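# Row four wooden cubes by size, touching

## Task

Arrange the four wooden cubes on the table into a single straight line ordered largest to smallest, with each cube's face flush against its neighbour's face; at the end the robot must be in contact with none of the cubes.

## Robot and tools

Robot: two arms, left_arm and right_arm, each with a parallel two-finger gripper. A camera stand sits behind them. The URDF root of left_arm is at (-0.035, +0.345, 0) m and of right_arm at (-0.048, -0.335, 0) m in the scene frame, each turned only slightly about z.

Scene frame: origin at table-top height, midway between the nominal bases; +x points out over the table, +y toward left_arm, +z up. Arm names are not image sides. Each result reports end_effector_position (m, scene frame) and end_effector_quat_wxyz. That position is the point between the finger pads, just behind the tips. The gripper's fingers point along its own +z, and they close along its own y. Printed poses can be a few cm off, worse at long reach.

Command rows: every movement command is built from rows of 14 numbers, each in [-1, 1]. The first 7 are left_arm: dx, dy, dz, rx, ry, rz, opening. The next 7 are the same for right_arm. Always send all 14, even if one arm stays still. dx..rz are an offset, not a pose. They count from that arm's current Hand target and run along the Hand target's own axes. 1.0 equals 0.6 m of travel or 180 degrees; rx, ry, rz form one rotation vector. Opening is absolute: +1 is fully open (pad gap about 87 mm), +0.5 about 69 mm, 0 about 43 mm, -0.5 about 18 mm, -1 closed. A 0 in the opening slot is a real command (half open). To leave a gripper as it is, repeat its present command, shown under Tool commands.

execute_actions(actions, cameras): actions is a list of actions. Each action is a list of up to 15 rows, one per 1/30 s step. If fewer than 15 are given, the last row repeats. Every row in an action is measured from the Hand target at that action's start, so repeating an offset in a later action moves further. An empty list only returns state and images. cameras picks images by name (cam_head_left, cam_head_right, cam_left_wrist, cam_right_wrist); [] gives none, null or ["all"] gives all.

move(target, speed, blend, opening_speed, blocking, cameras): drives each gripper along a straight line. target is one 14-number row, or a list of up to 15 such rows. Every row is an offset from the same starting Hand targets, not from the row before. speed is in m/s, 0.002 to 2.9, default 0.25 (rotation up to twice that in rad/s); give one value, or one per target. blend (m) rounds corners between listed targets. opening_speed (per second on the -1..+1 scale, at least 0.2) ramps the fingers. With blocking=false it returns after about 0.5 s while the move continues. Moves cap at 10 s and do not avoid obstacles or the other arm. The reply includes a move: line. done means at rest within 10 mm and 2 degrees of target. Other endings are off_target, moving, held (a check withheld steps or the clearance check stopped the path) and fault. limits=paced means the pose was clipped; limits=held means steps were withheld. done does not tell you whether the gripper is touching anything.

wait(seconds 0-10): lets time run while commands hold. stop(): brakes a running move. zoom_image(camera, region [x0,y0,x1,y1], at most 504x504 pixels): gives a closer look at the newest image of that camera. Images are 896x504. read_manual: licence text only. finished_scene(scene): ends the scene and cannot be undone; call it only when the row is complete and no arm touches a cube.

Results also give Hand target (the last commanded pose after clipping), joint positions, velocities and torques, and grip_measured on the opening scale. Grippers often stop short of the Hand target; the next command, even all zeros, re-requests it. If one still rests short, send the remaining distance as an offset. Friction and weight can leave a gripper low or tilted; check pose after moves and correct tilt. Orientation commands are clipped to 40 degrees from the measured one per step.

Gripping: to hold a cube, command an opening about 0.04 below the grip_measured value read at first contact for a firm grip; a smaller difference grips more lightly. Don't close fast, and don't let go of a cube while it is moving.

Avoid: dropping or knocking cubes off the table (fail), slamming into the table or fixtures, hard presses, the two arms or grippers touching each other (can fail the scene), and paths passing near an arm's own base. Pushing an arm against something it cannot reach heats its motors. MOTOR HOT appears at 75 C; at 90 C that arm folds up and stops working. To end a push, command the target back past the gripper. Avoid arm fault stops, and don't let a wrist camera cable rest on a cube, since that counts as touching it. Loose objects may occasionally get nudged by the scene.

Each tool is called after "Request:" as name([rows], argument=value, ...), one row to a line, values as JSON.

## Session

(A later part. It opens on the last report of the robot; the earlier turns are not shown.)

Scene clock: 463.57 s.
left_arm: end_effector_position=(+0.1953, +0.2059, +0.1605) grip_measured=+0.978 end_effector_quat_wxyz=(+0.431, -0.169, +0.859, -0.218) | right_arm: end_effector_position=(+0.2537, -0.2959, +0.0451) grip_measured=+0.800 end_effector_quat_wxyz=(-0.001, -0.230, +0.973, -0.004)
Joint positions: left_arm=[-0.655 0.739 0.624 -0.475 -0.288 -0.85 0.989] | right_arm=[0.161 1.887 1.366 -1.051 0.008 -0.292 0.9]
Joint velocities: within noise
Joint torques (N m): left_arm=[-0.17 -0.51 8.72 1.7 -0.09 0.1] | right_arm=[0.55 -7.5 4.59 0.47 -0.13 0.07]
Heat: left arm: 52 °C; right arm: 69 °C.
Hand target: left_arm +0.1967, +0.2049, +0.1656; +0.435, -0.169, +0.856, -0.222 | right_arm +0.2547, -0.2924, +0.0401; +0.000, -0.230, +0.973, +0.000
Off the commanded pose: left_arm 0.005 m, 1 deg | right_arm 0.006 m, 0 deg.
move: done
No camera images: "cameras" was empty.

Request:
move([
  [0,0,0,0,0,0,1,0,0.0052,0.003,0,0,0,0.8],
  [0,0,0,0,0,0,1,0,0.0052,0.003,0,0,0,0.2],
  [0,0,0,0,0,0,1,0,0.0052,0.003,0,0,0,0.6],
  [0,0,0,0,0,0,1,0,0.0052,-0.1417,0,0,0,0.6],
], opening_speed=2, speed=[0.05,0.1,0.1,0.2], cameras=["cam_right_wrist"])

Scene clock: 475.83 s.
left_arm: end_effector_position=(+0.1953, +0.2059, +0.1605) grip_measured=+0.978 end_effector_quat_wxyz=(+0.431, -0.169, +0.859, -0.218) | right_arm: end_effector_position=(+0.2492, -0.2940, +0.1113) grip_measured=+0.600 end_effector_quat_wxyz=(-0.024, -0.232, +0.972, -0.003)
Joint positions: left_arm=[-0.655 0.739 0.624 -0.475 -0.288 -0.85 0.989] | right_arm=[0.17 1.877 1.61 -1.351 0.008 -0.288 0.8]
Joint velocities: within noise
Joint torques (N m): left_arm=[-0.21 -0.46 8.64 1.69 -0.09 0.1] | right_arm=[0.46 -10.65 7.24 0.19 -0.14 0.1]
Heat: left arm: 53 °C; right arm: 67 °C.
Hand target: left_arm +0.1967, +0.2049, +0.1656; +0.435, -0.169, +0.856, -0.222 | right_arm +0.2533, -0.2897, +0.1252; +0.000, -0.230, +0.973, +0.000
Off the commanded pose: left_arm 0.005 m, 1 deg | right_arm 0.015 m, 3 deg.
move: off_target (right_arm)
camera_calibration:
cam_right_wrist: T_world_to_cam=[[0.436632, -0.899382, -0.0215664, -0.370147], [-0.542506, -0.282348, 0.791181, -0.0110757], [-0.717663, -0.333755, -0.611202, 0.287984], [0, 0, 0, 1]] pos_world=[0.362285, -0.239914, 0.176797]
Images, in order (width x height): cam_right_wrist 896x504.

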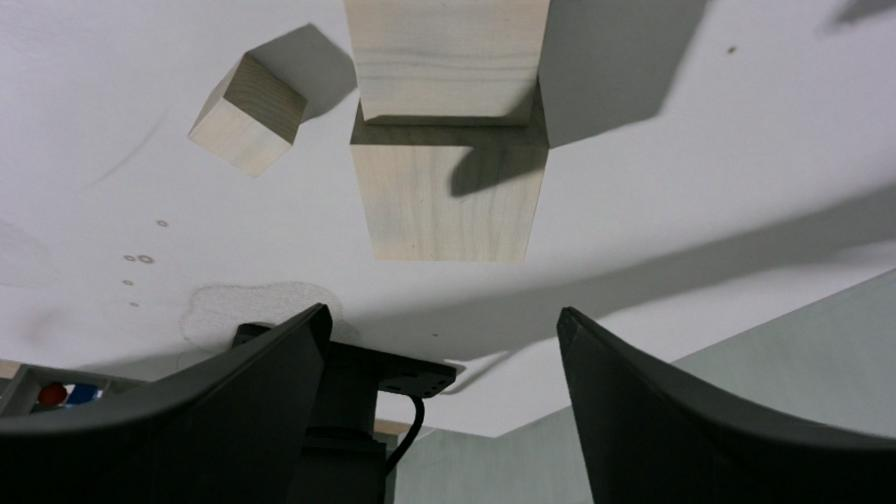

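Request:
move(target=[0,0,0,0,0,0,1,-0.0079,0.1383,0.0253,0,0,0.2644,0.15], opening_speed=2, speed=0.35, cameras=["cam_right_wrist"])

Scene clock: 500.53 s.
left_arm: end_effector_position=(+0.1953, +0.2059, +0.1605) grip_measured=+0.978 end_effector_quat_wxyz=(+0.431, -0.169, +0.859, -0.218) | right_arm: end_effector_position=(+0.2189, -0.2164, +0.1014) grip_measured=+0.150 end_effector_quat_wxyz=(-0.020, +0.178, +0.984, -0.012)
Joint positions: left_arm=[-0.655 0.739 0.624 -0.475 -0.288 -0.85 0.989] | right_arm=[0.317 1.815 1.493 -1.297 0.002 0.686 0.575]
Joint velocities: within noise
Joint torques (N m): left_arm=[-0.18 -0.46 8.65 1.7 -0.09 0.1] | right_arm=[0.51 -11 4.55 0.37 -0.01 0.15]
Heat: left arm: 53 °C; right arm: 69 °C.
Hand target: left_arm +0.1967, +0.2049, +0.1656; +0.435, -0.169, +0.856, -0.222 | right_arm +0.2202, -0.2133, +0.1098; +0.000, +0.182, +0.983, +0.000
Off the commanded pose: left_arm 0.005 m, 1 deg | right_arm 0.009 m, 3 deg.
move: off_target (right_arm)
camera_calibration:
cam_right_wrist: T_world_to_cam=[[-0.365221, -0.9308, 0.0149663, -0.122341], [-0.573623, 0.237678, 0.783879, 0.122306], [-0.733192, 0.277704, -0.620734, 0.422821], [0, 0, 0, 1]] pos_world=[0.335485, -0.260363, 0.168417]
Images, in order (width x height): cam_right_wrist 896x504.

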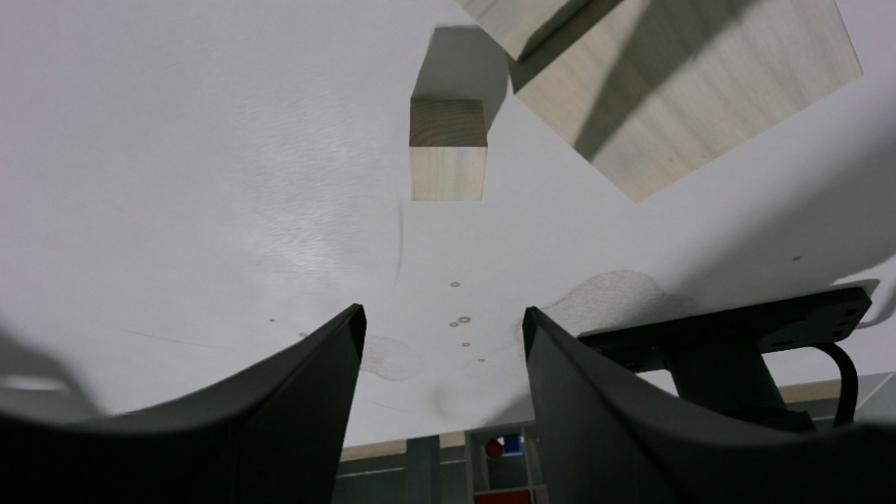

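Request:
move([
  [0,0,0,0,0,0,1,0.005,0,0.158,0,0,0,0.15],
  [0,0,0,0,0,0,1,0.005,0,0.158,0,0,0,-0.4],
  [0,0,0,0,0,0,1,0.005,0,-0.017,0,0,0,-0.4],
  [0,0,0,0,0,0,1,-0.2708,0.073,-0.017,0,0,-0.2644,-0.4],
], opening_speed=2, speed=[0.15,0.1,0.2,0.35], cameras=["cam_right_wrist"])

Scene clock: 518.07 s.
left_arm: end_effector_position=(+0.1953, +0.2059, +0.1605) grip_measured=+0.978 end_effector_quat_wxyz=(+0.431, -0.169, +0.859, -0.218) | right_arm: end_effector_position=(+0.3836, -0.2293, +0.1202) grip_measured=-0.252 end_effector_quat_wxyz=(+0.058, -0.229, +0.972, +0.001)
Joint positions: left_arm=[-0.655 0.739 0.624 -0.475 -0.288 -0.85 0.989] | right_arm=[0.248 2.423 2.529 -1.56 0.001 -0.204 0.374]
Joint velocities: within noise
Joint torques (N m): left_arm=[-0.2 -0.49 8.73 1.7 -0.1 0.1] | right_arm=[-0.25 -10.74 7.28 0.47 -0.05 -0.09]
Heat: left arm: 53 °C; right arm: 70 °C.
Hand target: left_arm +0.1967, +0.2049, +0.1656; +0.435, -0.169, +0.856, -0.222 | right_arm +0.3876, -0.2305, +0.1202; +0.000, -0.231, +0.973, +0.000
Off the commanded pose: left_arm 0.005 m, 1 deg | right_arm 0.004 m, 7 deg.
joint sent to its limit (right arm) — joint 4 (wrist pitch), lower limit. The joint targets are off in orientation, not in position.
move: off_target (right_arm)
camera_calibration:
cam_right_wrist: T_world_to_cam=[[0.433076, -0.901338, 0.00589676, -0.372742], [-0.660352, -0.31282, 0.682699, 0.12437], [-0.613498, -0.299554, -0.730676, 0.393687], [0, 0, 0, 1]] pos_world=[0.485079, -0.179131, 0.204948]
Images, in order (width x height): cam_right_wrist 896x504.

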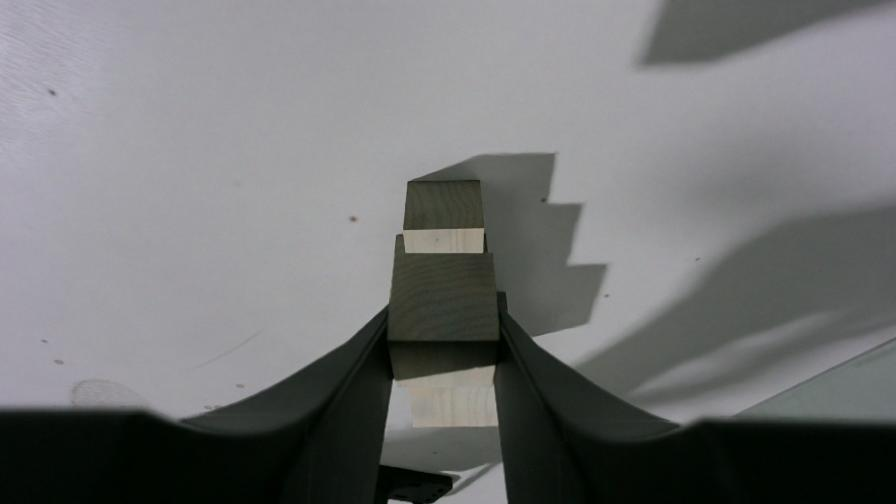

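Request:
move(target=[0,0,0,0,0,0,1,0,-0.002,0.167,0,0,0,-0.4], speed=0.2, cameras=["cam_right_wrist"])

Scene clock: 529.40 s.
left_arm: end_effector_position=(+0.1953, +0.2059, +0.1605) grip_measured=+0.978 end_effector_quat_wxyz=(+0.431, -0.169, +0.859, -0.218) | right_arm: end_effector_position=(+0.3806, -0.2301, +0.0235) grip_measured=-0.252 end_effector_quat_wxyz=(-0.012, -0.230, +0.973, -0.001)
Joint positions: left_arm=[-0.655 0.739 0.624 -0.475 -0.288 -0.85 0.989] | right_arm=[0.248 2.528 2.314 -1.38 0.001 -0.204 0.374]
Joint velocities: within noise
Joint torques (N m): left_arm=[-0.16 -0.47 8.66 1.7 -0.1 0.11] | right_arm=[-0.49 -12.22 5.52 0.55 -0.07 -0.05]
Heat: left arm: 53 °C; right arm: 69 °C.
Hand target: left_arm +0.1967, +0.2049, +0.1656; +0.435, -0.169, +0.856, -0.222 | right_arm +0.3882, -0.2315, +0.0200; +0.000, -0.230, +0.973, +0.000
Off the commanded pose: left_arm 0.005 m, 1 deg | right_arm 0.008 m, 1 deg.
move: done
camera_calibration:
cam_right_wrist: T_world_to_cam=[[0.432812, -0.901253, -0.0204089, -0.370952], [-0.561247, -0.287108, 0.776254, 0.15416], [-0.705461, -0.324517, -0.63009, 0.347788], [0, 0, 0, 1]] pos_world=[0.492425, -0.177198, 0.0918997]
Images, in order (width x height): cam_right_wrist 896x504.

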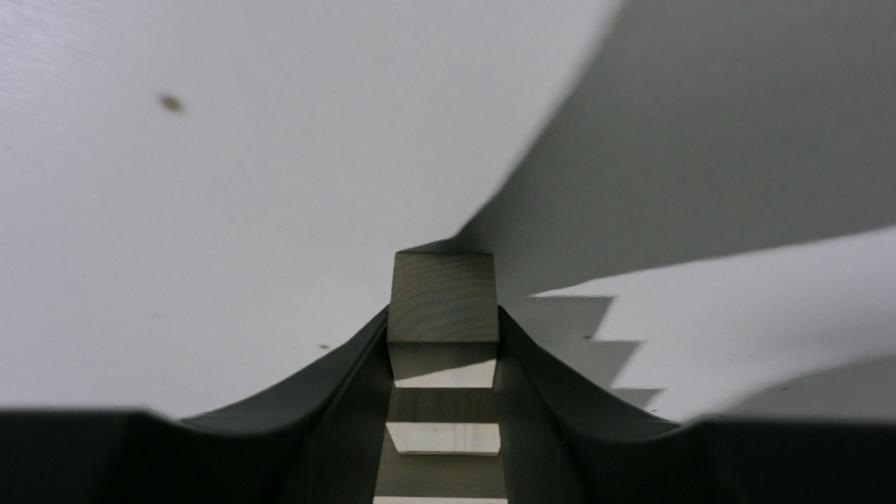

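Request:
move([
  [0,0,0,0,0,0,1,0,0,0.0033,0,0,0,-0.4],
  [0,0,0,0,0,0,1,0.0355,-0.0015,0.0033,0,0,0,-0.4],
], speed=[0.1,0.05], cameras=["cam_right_wrist","cam_left_wrist"])

Scene clock: 542.80 s.
left_arm: end_effector_position=(+0.1953, +0.2059, +0.1605) grip_measured=+0.978 end_effector_quat_wxyz=(+0.431, -0.169, +0.859, -0.218) | right_arm: end_effector_position=(+0.3701, -0.2376, +0.0222) grip_measured=-0.252 end_effector_quat_wxyz=(+0.000, -0.230, +0.973, -0.001)
Joint positions: left_arm=[-0.655 0.739 0.624 -0.475 -0.288 -0.85 0.989] | right_arm=[0.239 2.421 2.117 -1.267 0.002 -0.215 0.374]
Joint velocities: within noise
Joint torques (N m): left_arm=[-0.21 -0.46 8.68 1.69 -0.1 0.1] | right_arm=[-0.76 -12.62 3.23 0.5 -0.06 -0.09]
Heat: left arm: 53 °C; right arm: 70 °C.
Hand target: left_arm +0.1967, +0.2049, +0.1656; +0.435, -0.169, +0.856, -0.222 | right_arm +0.3696, -0.2419, +0.0180; +0.000, -0.231, +0.973, +0.000
Off the commanded pose: left_arm 0.005 m, 1 deg | right_arm 0.006 m, 0 deg.
move: done
camera_calibration:
cam_right_wrist: T_world_to_cam=[[0.434567, -0.900512, -0.0151188, -0.373699], [-0.578786, -0.292092, 0.761373, 0.152806], [-0.690042, -0.322117, -0.648137, 0.332488], [0, 0, 0, 1]] pos_world=[0.48027, -0.184787, 0.0935058]
Images, in order (width x height): cam_left_wrist 896x504, cam_right_wrist 896x504.

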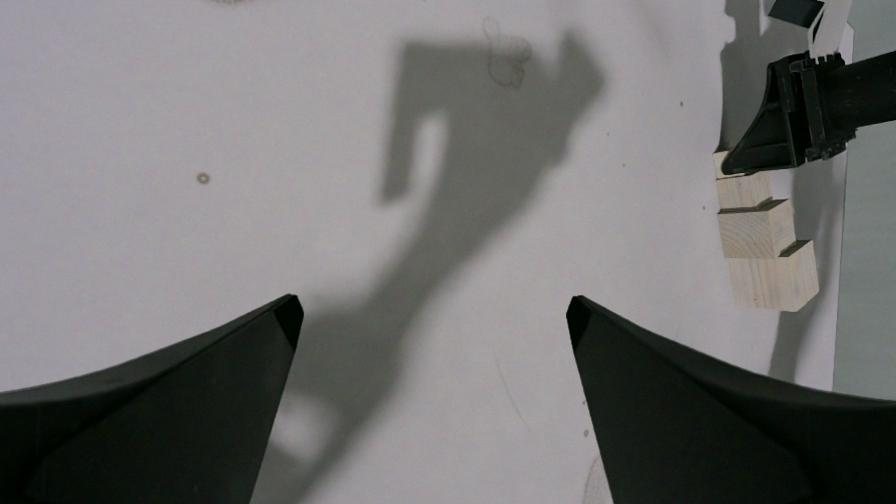

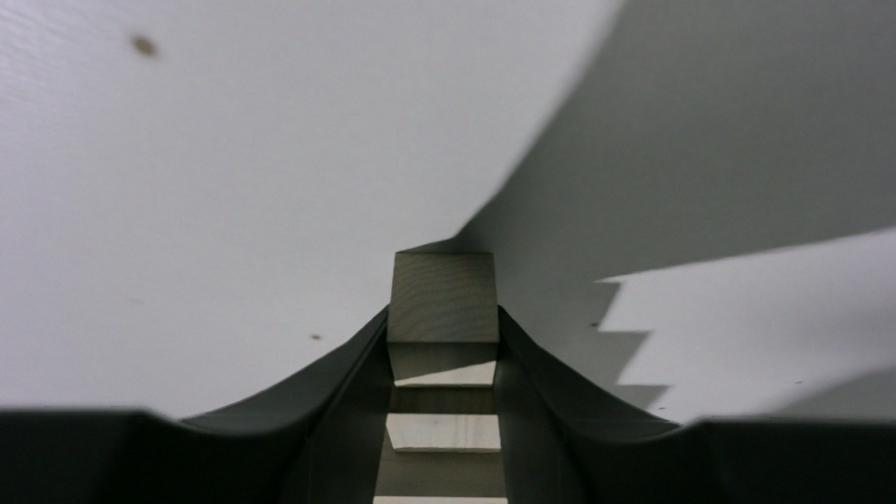

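Request:
move([
  [0,0,0,0,0,0,1,0,0,0,0,0,0,-0.1],
  [0,0,0,0,0,0,1,0,0,-0.17,0,0,0,-0.1],
  [0,0,0,0,0,0,1,0.15,0,-0.28,0,0,0,0],
], opening_speed=2, speed=[0.1,0.2,0.3], cameras=["cam_right_wrist","cam_left_wrist","cam_head_left"])

Scene clock: 559.67 s.
left_arm: end_effector_position=(+0.1953, +0.2059, +0.1605) grip_measured=+0.978 end_effector_quat_wxyz=(+0.431, -0.169, +0.859, -0.218) | right_arm: end_effector_position=(+0.2907, -0.2807, +0.1830) grip_measured=+0.000 end_effector_quat_wxyz=(+0.040, -0.228, +0.973, -0.002)
Joint positions: left_arm=[-0.655 0.739 0.624 -0.475 -0.288 -0.85 0.989] | right_arm=[0.181 1.973 2.049 -1.566 0.002 -0.269 0.5]
Joint velocities: within noise
Joint torques (N m): left_arm=[-0.23 -0.46 8.69 1.7 -0.1 0.11] | right_arm=[-0.16 -9.94 4.53 0.48 -0.04 -0.06]
Heat: left arm: 53 °C; right arm: 75 °C. Fold the right arm in close to its base, or ease its load, before you think long.
Hand target: left_arm +0.1967, +0.2049, +0.1656; +0.435, -0.169, +0.856, -0.222 | right_arm +0.2891, -0.2822, +0.1859; +0.000, -0.231, +0.973, +0.000
Off the commanded pose: left_arm 0.005 m, 1 deg | right_arm 0.004 m, 5 deg.
MOTOR HOT: joint 2 (shoulder) of the right arm reports 75 °C; the controller's stop level is 90 °C. To cool a motor, set the load down, stop pushing, or move to a pose that needs little force.
joint read past its limit (right arm) — joint 4 (wrist pitch), lower limit.
joint sent to its limit (right arm) — joint 4 (wrist pitch), lower limit. The joint targets are off in orientation, not in position.
move: off_target (right_arm); target 3's new opening was sent with right_arm's hand 0.004 m and 5 deg from that target
camera_calibration:
cam_right_wrist: T_world_to_cam=[[0.430564, -0.902546, 0.00499934, -0.37872], [-0.638016, -0.300442, 0.708993, -0.00375347], [-0.638397, -0.308457, -0.705198, 0.367245], [0, 0, 0, 1]] pos_world=[0.395116, -0.22966, 0.263535]
Images, in order (width x height): cam_head_left 896x504, cam_left_wrist 896x504, cam_right_wrist 896x504.

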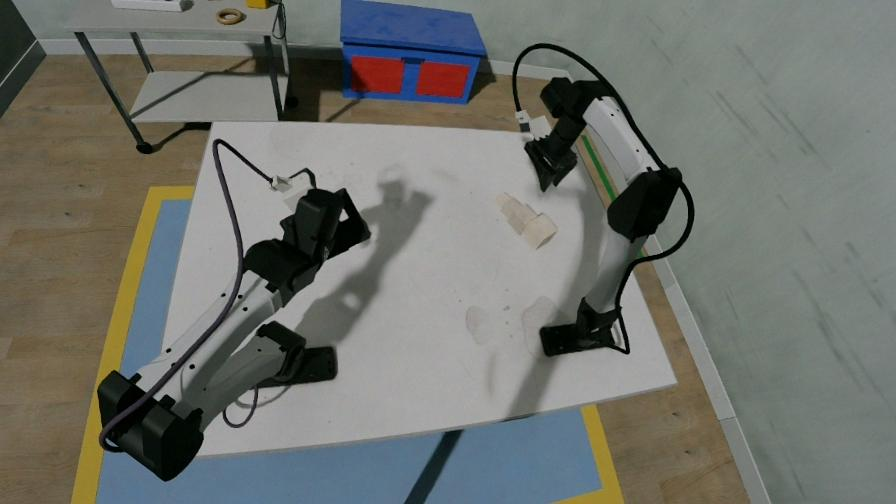

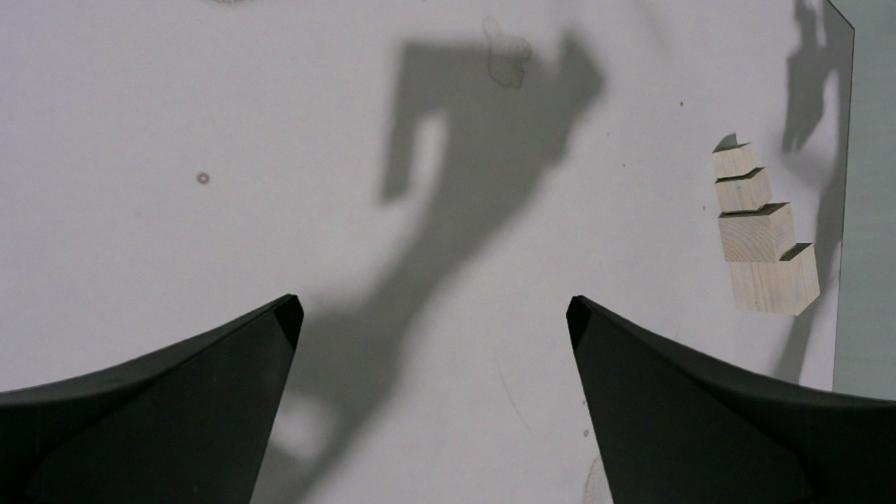

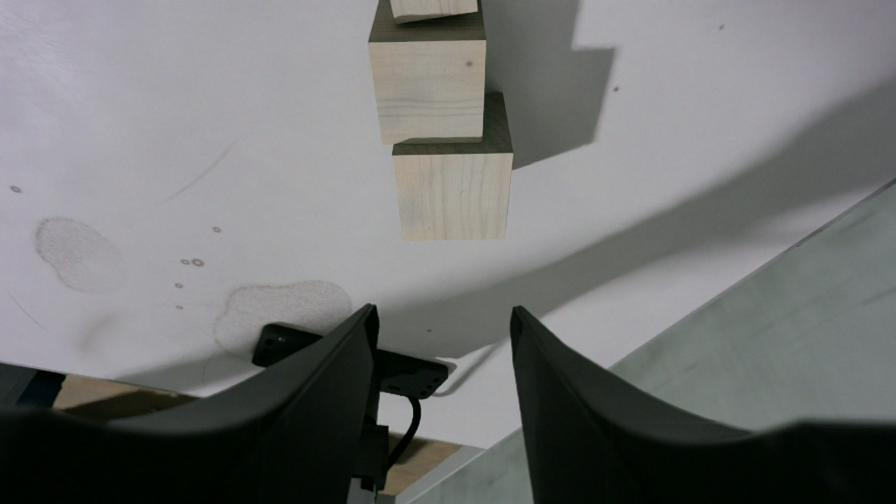

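Request:
zoom_image(camera="cam_left_wrist", region=[680, 110, 860, 330])

Request:
move(target=[0,0,0,0,0,0,1,0.18,-0.03,0.05,0,0,0,0], speed=0.3, cameras=["cam_head_left","cam_right_wrist"])

Request:
zoom_image(camera="cam_head_left", region=[470, 170, 590, 270])

Scaled by 2.291 from the camera's 896x504 image, which has a finer 1280x720 frame.

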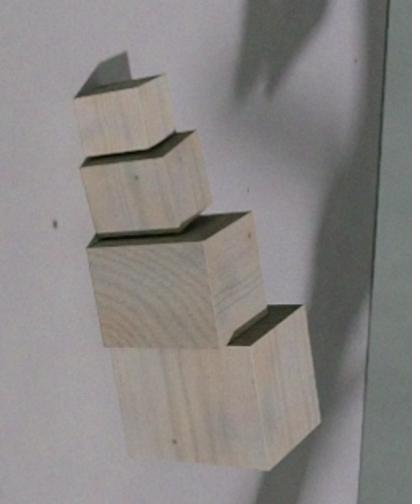

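Scene clock: 571.17 s.
left_arm: end_effector_position=(+0.1953, +0.2059, +0.1605) grip_measured=+0.978 end_effector_quat_wxyz=(+0.431, -0.169, +0.859, -0.218) | right_arm: end_effector_position=(+0.1993, -0.3459, +0.1530) grip_measured=+0.000 end_effector_quat_wxyz=(-0.016, -0.228, +0.974, +0.002)
Joint positions: left_arm=[-0.655 0.739 0.624 -0.475 -0.288 -0.85 0.989] | right_arm=[0.017 1.655 1.512 -1.46 0.003 -0.432 0.5]
Joint velocities: within noise
Joint torques (N m): left_arm=[-0.18 -0.47 8.68 1.7 -0.1 0.1] | right_arm=[-0.34 -8.35 4.53 0.45 -0.1 -0.07]
Heat: left arm: 53 °C; right arm: 72 °C. Fold the right arm in close to its base, or ease its load, before you think long.
Hand target: left_arm +0.1967, +0.2049, +0.1656; +0.435, -0.169, +0.856, -0.222 | right_arm +0.2007, -0.3468, +0.1560; +0.000, -0.231, +0.973, +0.000
Off the commanded pose: left_arm 0.005 m, 1 deg | right_arm 0.003 m, 2 deg.
MOTOR HOT: still on. Joint 2 (shoulder) of the right arm reports 72 °C.
move: done
camera_calibration:
cam_right_wrist: T_world_to_cam=[[0.429121, -0.902833, -0.0273621, -0.392961], [-0.554772, -0.28735, 0.780806, -0.0834589], [-0.7128, -0.319881, -0.624174, 0.266244], [0, 0, 0, 1]] pos_world=[0.312105, -0.293593, 0.220595]
Images, in order (width x height): cam_head_left 896x504, cam_right_wrist 896x504.

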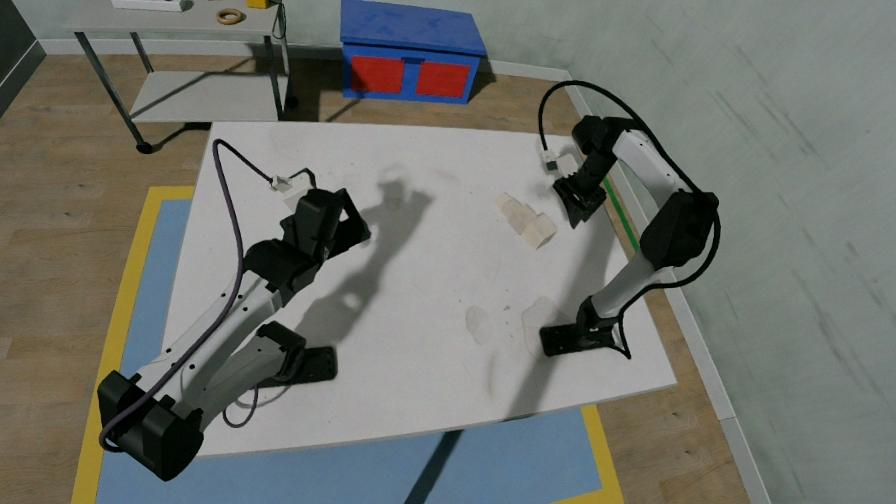

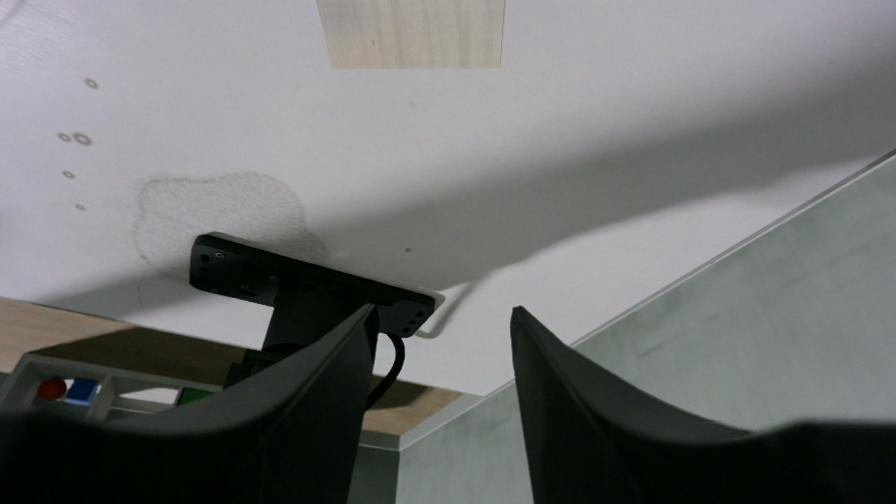

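Scaled by 4.200 from the camera's 896x504 image, which has a finer 1280x720 frame.

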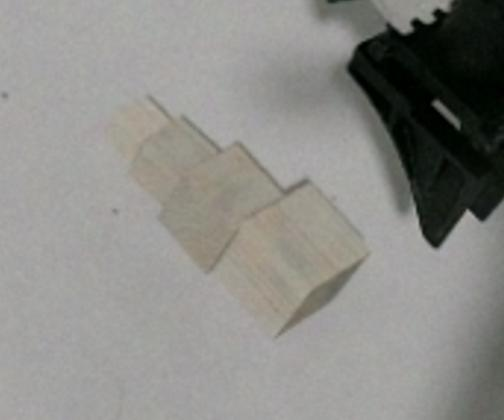

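Request:
move(target=[0,0,0,0,0,0,1,-0.1868,0.1148,-0.165,-0.0943,-0.2849,0.1849,0.5], speed=0.6, cameras=["cam_right_wrist"])

Scene clock: 596.57 s.
left_arm: end_effector_position=(+0.1953, +0.2059, +0.1605) grip_measured=+0.978 end_effector_quat_wxyz=(+0.431, -0.169, +0.859, -0.218) | right_arm: end_effector_position=(+0.2688, -0.2352, +0.2487) grip_measured=+0.500 end_effector_quat_wxyz=(+0.365, +0.072, +0.898, +0.235)
Joint positions: left_arm=[-0.655 0.739 0.624 -0.475 -0.288 -0.85 0.989] | right_arm=[0.087 1.221 1.266 -0.758 -0.305 0.398 0.75]
Joint velocities: within noise
Joint torques (N m): left_arm=[-0.23 -0.42 8.64 1.71 -0.08 0.1] | right_arm=[0.47 -5.35 5.33 1.73 -0.03 0.04]
Heat: left arm: 53 °C; right arm: 67 °C.
Hand target: left_arm +0.1967, +0.2049, +0.1656; +0.435, -0.169, +0.856, -0.222 | right_arm +0.2699, -0.2350, +0.2549; +0.381, +0.072, +0.891, +0.235
Off the commanded pose: left_arm 0.005 m, 1 deg | right_arm 0.006 m, 2 deg.
MOTOR HOT: cleared for the motors of the right arm.
move: done
camera_calibration:
cam_right_wrist: T_world_to_cam=[[0.0429992, -0.868223, -0.494308, -0.0920835], [-0.993433, -0.0896652, 0.0710743, 0.253137], [-0.106031, 0.488005, -0.866377, 0.498032], [0, 0, 0, 1]] pos_world=[0.30824, -0.300294, 0.367974]
Images, in order (width x height): cam_right_wrist 896x504.

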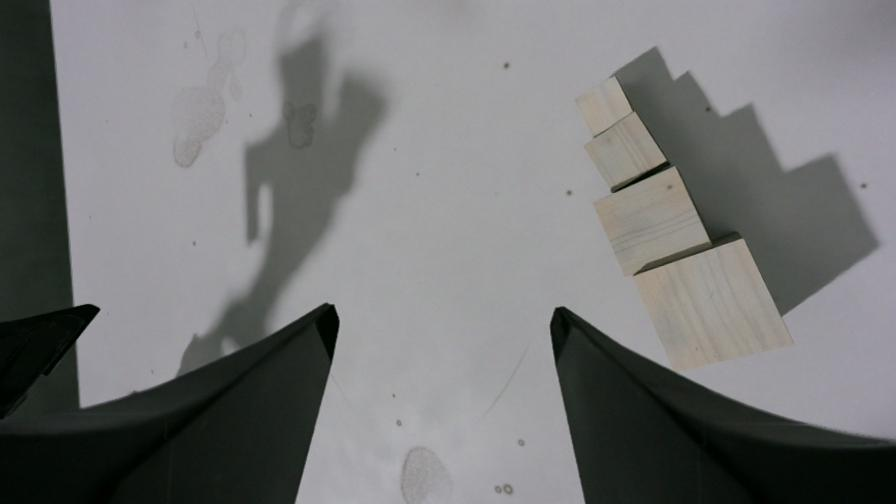

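Request:
zoom_image(camera="cam_right_wrist", region=[540, 40, 840, 390])

Scaled by 1.440 from the camera's 896x504 image, which has a finer 1280x720 frame.

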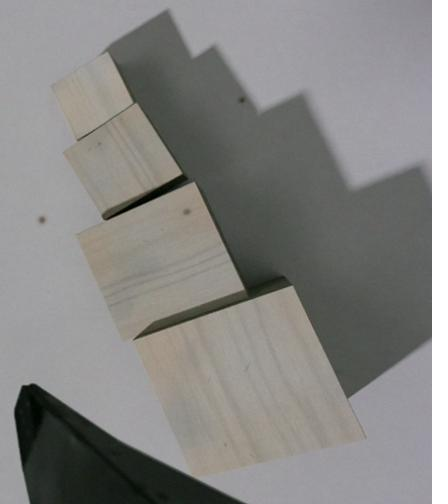

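Request:
move([
  [0,0,0,0,0,0,1,0.1465,-0.2218,0.0975,0.0943,0.2849,-0.1849,1],
  [0,0,0,0,0,0,1,0.2035,-0.2637,0.1503,0.0943,0.2849,-0.1849,1],
  [0,0,0,0,0,0,1,0.2035,-0.2637,0.1503,0.0943,0.2849,-0.1849,0.25],
], opening_speed=2, speed=[0.6,0.12,0.1], cameras=["cam_right_wrist"])

Scene clock: 668.13 s.
left_arm: end_effector_position=(+0.1953, +0.2059, +0.1605) grip_measured=+0.978 end_effector_quat_wxyz=(+0.431, -0.169, +0.859, -0.218) | right_arm: end_effector_position=(+0.2545, -0.3036, +0.0509) grip_measured=+0.355 end_effector_quat_wxyz=(-0.002, -0.224, +0.974, +0.004)
Joint positions: left_arm=[-0.655 0.739 0.624 -0.475 -0.288 -0.85 0.989] | right_arm=[0.13 1.883 1.385 -1.077 -0.008 -0.312 0.678]
Joint velocities: within noise
Joint torques (N m): left_arm=[-0.2 -0.44 8.68 1.69 -0.1 0.11] | right_arm=[0.35 -7.71 4.68 0.51 -0.01 -0.07]
Heat: left arm: 54 °C; right arm: 58 °C.
Hand target: left_arm +0.1967, +0.2049, +0.1656; +0.435, -0.169, +0.856, -0.222 | right_arm +0.2568, -0.3038, +0.0471; +0.000, -0.231, +0.973, +0.000
Off the commanded pose: left_arm 0.005 m, 1 deg | right_arm 0.005 m, 1 deg.
move: done
camera_calibration:
cam_right_wrist: T_world_to_cam=[[0.423444, -0.905556, -0.0257583, -0.380636], [-0.577188, -0.291594, 0.762776, 0.0443418], [-0.698247, -0.308126, -0.64615, 0.25633], [0, 0, 0, 1]] pos_world=[0.365753, -0.252775, 0.122]
Images, in order (width x height): cam_right_wrist 896x504.

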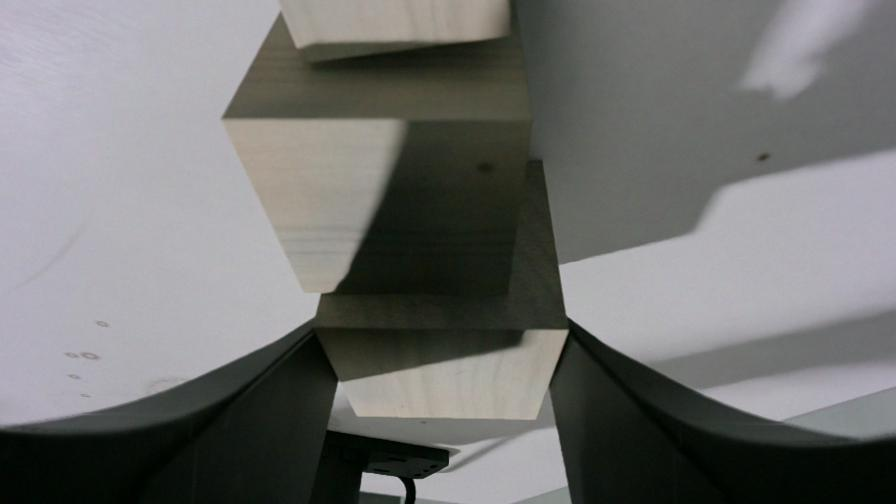

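Request:
move(target=[0,0,0,0,0,0,1,0,0.0237,0,0,0,0,0.25], speed=0.05, cameras=["cam_right_wrist"])

Scene clock: 679.53 s.
left_arm: end_effector_position=(+0.1953, +0.2059, +0.1605) grip_measured=+0.978 end_effector_quat_wxyz=(+0.431, -0.169, +0.859, -0.218) | right_arm: end_effector_position=(+0.2532, -0.2977, +0.0510) grip_measured=+0.355 end_effector_quat_wxyz=(-0.004, -0.233, +0.972, -0.007)
Joint positions: left_arm=[-0.655 0.739 0.624 -0.475 -0.288 -0.85 0.989] | right_arm=[0.161 1.883 1.384 -1.078 0.014 -0.299 0.678]
Joint velocities: within noise
Joint torques (N m): left_arm=[-0.21 -0.42 8.69 1.7 -0.09 0.11] | right_arm=[1.11 -8.85 3.3 0.53 -0.19 0.19]
Heat: left arm: 54 °C; right arm: 58 °C.
Hand target: left_arm +0.1967, +0.2049, +0.1656; +0.435, -0.169, +0.856, -0.222 | right_arm +0.2504, -0.2911, +0.0471; +0.000, -0.231, +0.973, +0.000
Off the commanded pose: left_arm 0.005 m, 1 deg | right_arm 0.008 m, 1 deg.
move: done
camera_calibration:
cam_right_wrist: T_world_to_cam=[[0.439744, -0.898108, -0.00522539, -0.377674], [-0.572848, -0.284957, 0.768534, 0.0458952], [-0.691716, -0.334965, -0.639787, 0.247199], [0, 0, 0, 1]] pos_world=[0.363362, -0.243311, 0.120909]
Images, in order (width x height): cam_right_wrist 896x504.

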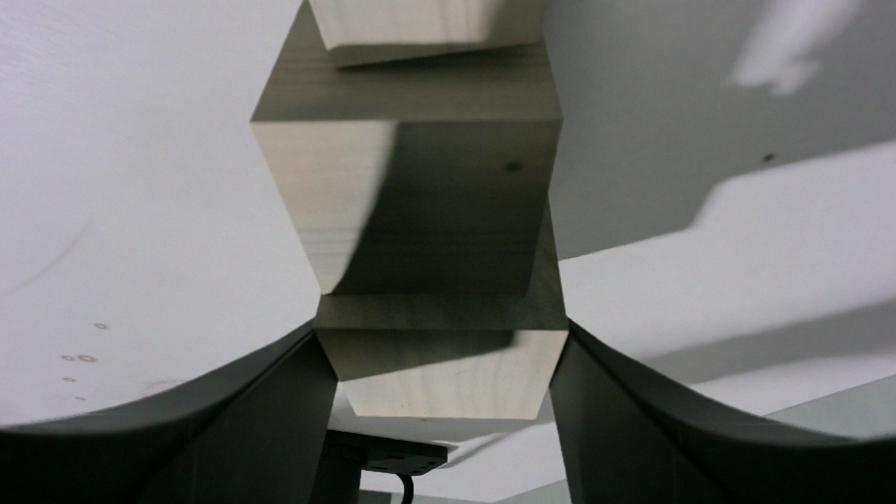

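Request:
move(target=[0,0,0,0,0,0,1,0,0.008,0,0,0,0,0.25], speed=0.05, cameras=["cam_right_wrist"])

Scene clock: 685.87 s.
left_arm: end_effector_position=(+0.1953, +0.2059, +0.1605) grip_measured=+0.978 end_effector_quat_wxyz=(+0.431, -0.169, +0.859, -0.218) | right_arm: end_effector_position=(+0.2510, -0.2942, +0.0512) grip_measured=+0.355 end_effector_quat_wxyz=(-0.004, -0.233, +0.972, -0.010)
Joint positions: left_arm=[-0.655 0.739 0.624 -0.475 -0.288 -0.85 0.989] | right_arm=[0.175 1.878 1.377 -1.078 0.02 -0.285 0.678]
Joint velocities: within noise
Joint torques (N m): left_arm=[-0.24 -0.42 8.75 1.69 -0.09 0.11] | right_arm=[1.06 -8.8 3.32 0.53 -0.25 0.18]
Heat: left arm: 54 °C; right arm: 59 °C.
Hand target: left_arm +0.1967, +0.2049, +0.1656; +0.435, -0.169, +0.856, -0.222 | right_arm +0.2484, -0.2868, +0.0472; +0.000, -0.231, +0.973, +0.000
Off the commanded pose: left_arm 0.005 m, 1 deg | right_arm 0.009 m, 1 deg.
move: done
camera_calibration:
cam_right_wrist: T_world_to_cam=[[0.439474, -0.898255, 0.000285031, -0.373908], [-0.573375, -0.280281, 0.76986, 0.0468631], [-0.69145, -0.338497, -0.638213, 0.245816], [0, 0, 0, 1]] pos_world=[0.361163, -0.239522, 0.120912]
Images, in order (width x height): cam_right_wrist 896x504.

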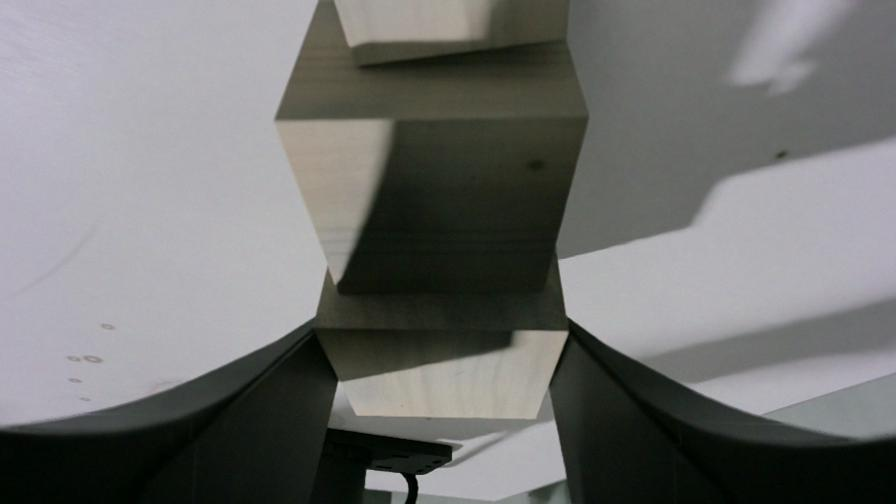

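Request:
move([
  [0,0,0,0,0,0,1,0,0,0,0,0,0,0.55],
  [0,0,0,0,0,0,1,0,0,-0.1213,0,0,0,0.55],
  [0,0,0,0,0,0,1,-0.1821,-0.0145,-0.1213,0,0,0,0.22],
], opening_speed=2, speed=[0.1,0.2,0.3], cameras=["cam_right_wrist"])

Scene clock: 703.43 s.
left_arm: end_effector_position=(+0.1953, +0.2059, +0.1605) grip_measured=+0.978 end_effector_quat_wxyz=(+0.431, -0.169, +0.859, -0.218) | right_arm: end_effector_position=(+0.3473, -0.2501, +0.1167) grip_measured=+0.220 end_effector_quat_wxyz=(+0.002, -0.235, +0.972, -0.007)
Joint positions: left_arm=[-0.655 0.739 0.624 -0.475 -0.288 -0.85 0.989] | right_arm=[0.23 2.313 2.306 -1.56 0.015 -0.233 0.61]
Joint velocities: within noise
Joint torques (N m): left_arm=[-0.23 -0.51 8.66 1.71 -0.1 0.1] | right_arm=[0.23 -10.77 7.24 0.28 -0.21 0.13]
Heat: left arm: 54 °C; right arm: 61 °C.
Hand target: left_arm +0.1967, +0.2049, +0.1656; +0.435, -0.169, +0.856, -0.222 | right_arm +0.3499, -0.2456, +0.1199; +0.000, -0.230, +0.973, +0.000
Off the commanded pose: left_arm 0.005 m, 1 deg | right_arm 0.006 m, 1 deg.
joint sent to its limit (right arm) — joint 4 (wrist pitch), lower limit. The joint targets still meet the commanded pose.
move: done
camera_calibration:
cam_right_wrist: T_world_to_cam=[[0.442491, -0.896771, -0.00172956, -0.37708], [-0.581087, -0.288192, 0.761107, 0.0657119], [-0.683037, -0.335778, -0.648624, 0.368131], [0, 0, 0, 1]] pos_world=[0.456486, -0.195606, 0.188113]
Images, in order (width x height): cam_right_wrist 896x504.

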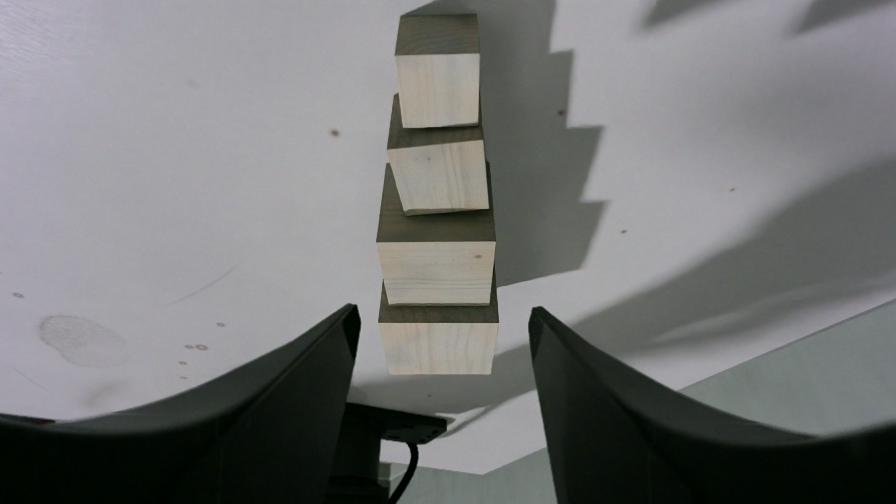

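Request:
move([
  [0,0,0,0,0,0,1,0,0.0062,0.03,0,0,0,0.22],
  [0,0,0,0,0,0,1,0,0.0062,0.1398,0,0,0,0.22],
  [0,0,0,0,0,0,1,0,0.0062,0.1398,0,0,0,-0.2],
], opening_speed=1.5, speed=[0.1,0.2,0.1], cameras=["cam_right_wrist"])

Scene clock: 714.63 s.
left_arm: end_effector_position=(+0.1953, +0.2059, +0.1605) grip_measured=+0.978 end_effector_quat_wxyz=(+0.431, -0.169, +0.859, -0.218) | right_arm: end_effector_position=(+0.3476, -0.2480, +0.0358) grip_measured=-0.085 end_effector_quat_wxyz=(-0.008, -0.232, +0.973, -0.007)
Joint positions: left_arm=[-0.655 0.739 0.624 -0.475 -0.288 -0.85 0.989] | right_arm=[0.234 2.313 1.98 -1.253 0.014 -0.224 0.457]
Joint velocities: within noise
Joint torques (N m): left_arm=[-0.17 -0.47 8.69 1.7 -0.09 0.1] | right_arm=[0.62 -12.18 4.42 0.47 -0.18 0.11]
Heat: left arm: 54 °C; right arm: 67 °C.
Hand target: left_arm +0.1967, +0.2049, +0.1656; +0.435, -0.169, +0.856, -0.222 | right_arm +0.3482, -0.2422, +0.0360; +0.000, -0.230, +0.973, +0.000
Off the commanded pose: left_arm 0.005 m, 1 deg | right_arm 0.006 m, 1 deg.
move: done
camera_calibration:
cam_right_wrist: T_world_to_cam=[[0.437989, -0.898959, -0.00614597, -0.374294], [-0.568031, -0.282041, 0.773171, 0.124665], [-0.696783, -0.33515, -0.634167, 0.321044], [0, 0, 0, 1]] pos_world=[0.458448, -0.193716, 0.104908]
Images, in order (width x height): cam_right_wrist 896x504.

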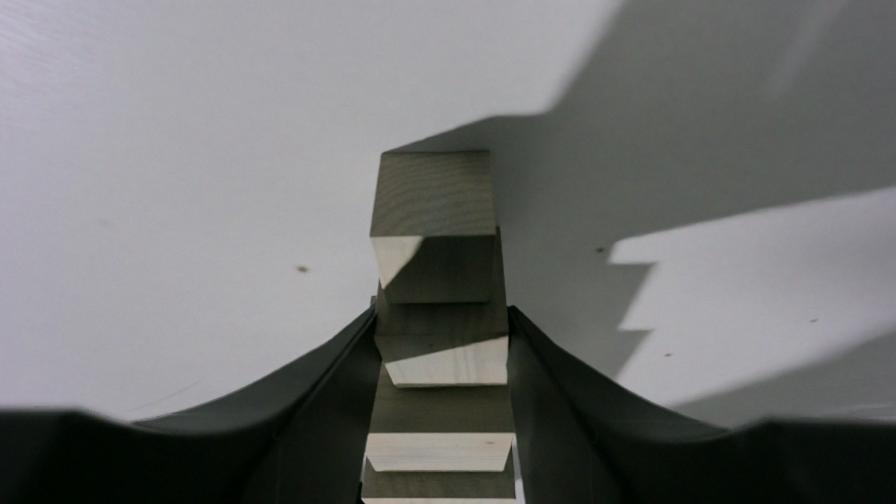

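Request:
move(target=[0,0,0,0,0,0,1,0.0187,0,0.002,0,0,0,-0.2], speed=0.04, cameras=["cam_right_wrist"])

Request:
zoom_image(camera="cam_right_wrist", region=[320, 120, 560, 504])

Scene clock: 728.67 s.
left_arm: end_effector_position=(+0.1953, +0.2059, +0.1605) grip_measured=+0.978 end_effector_quat_wxyz=(+0.431, -0.169, +0.859, -0.218) | right_arm: end_effector_position=(+0.3413, -0.2496, +0.0351) grip_measured=-0.085 end_effector_quat_wxyz=(-0.002, -0.232, +0.973, -0.007)
Joint positions: left_arm=[-0.655 0.739 0.624 -0.475 -0.288 -0.85 0.989] | right_arm=[0.234 2.271 1.906 -1.211 0.014 -0.224 0.457]
Joint velocities: within noise
Joint torques (N m): left_arm=[-0.23 -0.47 8.75 1.71 -0.09 0.1] | right_arm=[0.14 -12.52 3.28 0.43 -0.19 0.08]
Heat: left arm: 54 °C; right arm: 73 °C.
Hand target: left_arm +0.1967, +0.2049, +0.1656; +0.435, -0.169, +0.856, -0.222 | right_arm +0.3382, -0.2472, +0.0348; +0.000, -0.230, +0.973, +0.000
Off the commanded pose: left_arm 0.005 m, 1 deg | right_arm 0.004 m, 1 deg.
move: done
camera_calibration:
cam_right_wrist: T_world_to_cam=[[0.43808, -0.898928, -0.00384618, -0.37308], [-0.576299, -0.28413, 0.766257, 0.123725], [-0.689902, -0.333466, -0.642523, 0.313997], [0, 0, 0, 1]] pos_world=[0.451369, -0.195511, 0.10551]
Images, in order (width x height): cam_right_wrist 896x504.

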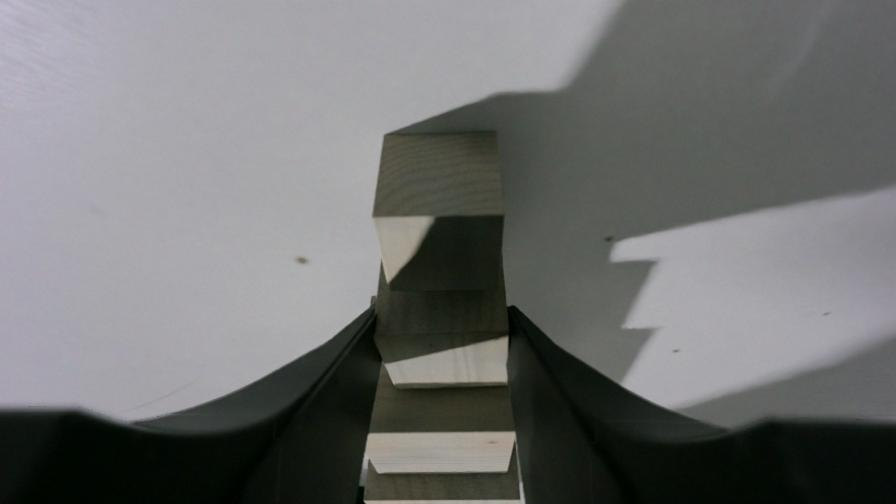

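Scaled by 1.312 from the camera's 896x504 image, which has a finer 1280x720 frame.

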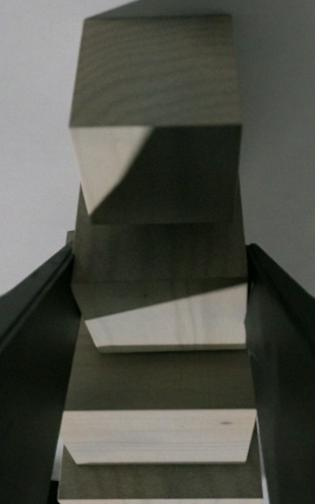

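Request:
move([
  [0,0,0,0,0,0,1,0,0,0,0,0,0,0.04],
  [0,0,0,0,0,0,1,0,0,-0.1087,0,0,0,0.04],
  [0,0,0,0,0,0,1,-0.0721,-0.002,-0.1087,0,0,0,0.02],
  [0,0,0,0,0,0,1,-0.0721,-0.002,0.0263,0,0,0,0.02],
  [0,0,0,0,0,0,1,-0.0721,-0.002,0.0263,0,0,0,-0.4],
], opening_speed=2, speed=[0.1,0.2,0.2,0.2,0.1], cameras=["cam_right_wrist"])

Scene clock: 762.10 s.
left_arm: end_effector_position=(+0.1953, +0.2059, +0.1605) grip_measured=+0.978 end_effector_quat_wxyz=(+0.431, -0.169, +0.859, -0.218) | right_arm: end_effector_position=(+0.3765, -0.2332, +0.0247) grip_measured=-0.251 end_effector_quat_wxyz=(-0.001, -0.234, +0.972, -0.007)
Joint positions: left_arm=[-0.655 0.739 0.624 -0.475 -0.288 -0.85 0.989] | right_arm=[0.25 2.466 2.207 -1.315 0.014 -0.212 0.374]
Joint velocities: within noise
Joint torques (N m): left_arm=[-0.18 -0.54 8.72 1.71 -0.1 0.1] | right_arm=[0.28 -11.64 4.79 0.48 -0.18 0.12]
Heat: left arm: 55 °C; right arm: 74 °C.
Hand target: left_arm +0.1967, +0.2049, +0.1656; +0.435, -0.169, +0.856, -0.222 | right_arm +0.3775, -0.2288, +0.0191; +0.000, -0.231, +0.973, +0.000
Off the commanded pose: left_arm 0.005 m, 1 deg | right_arm 0.007 m, 1 deg.
move: done
camera_calibration:
cam_right_wrist: T_world_to_cam=[[0.441825, -0.897093, -0.00382168, -0.374801], [-0.576266, -0.287075, 0.765184, 0.15599], [-0.687538, -0.335875, -0.643801, 0.335669], [0, 0, 0, 1]] pos_world=[0.486273, -0.178708, 0.0953107]
Images, in order (width x height): cam_right_wrist 896x504.

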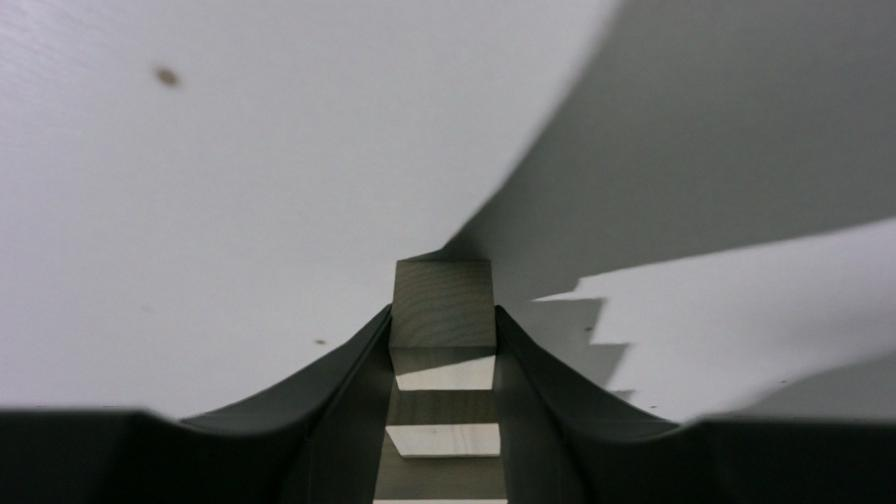

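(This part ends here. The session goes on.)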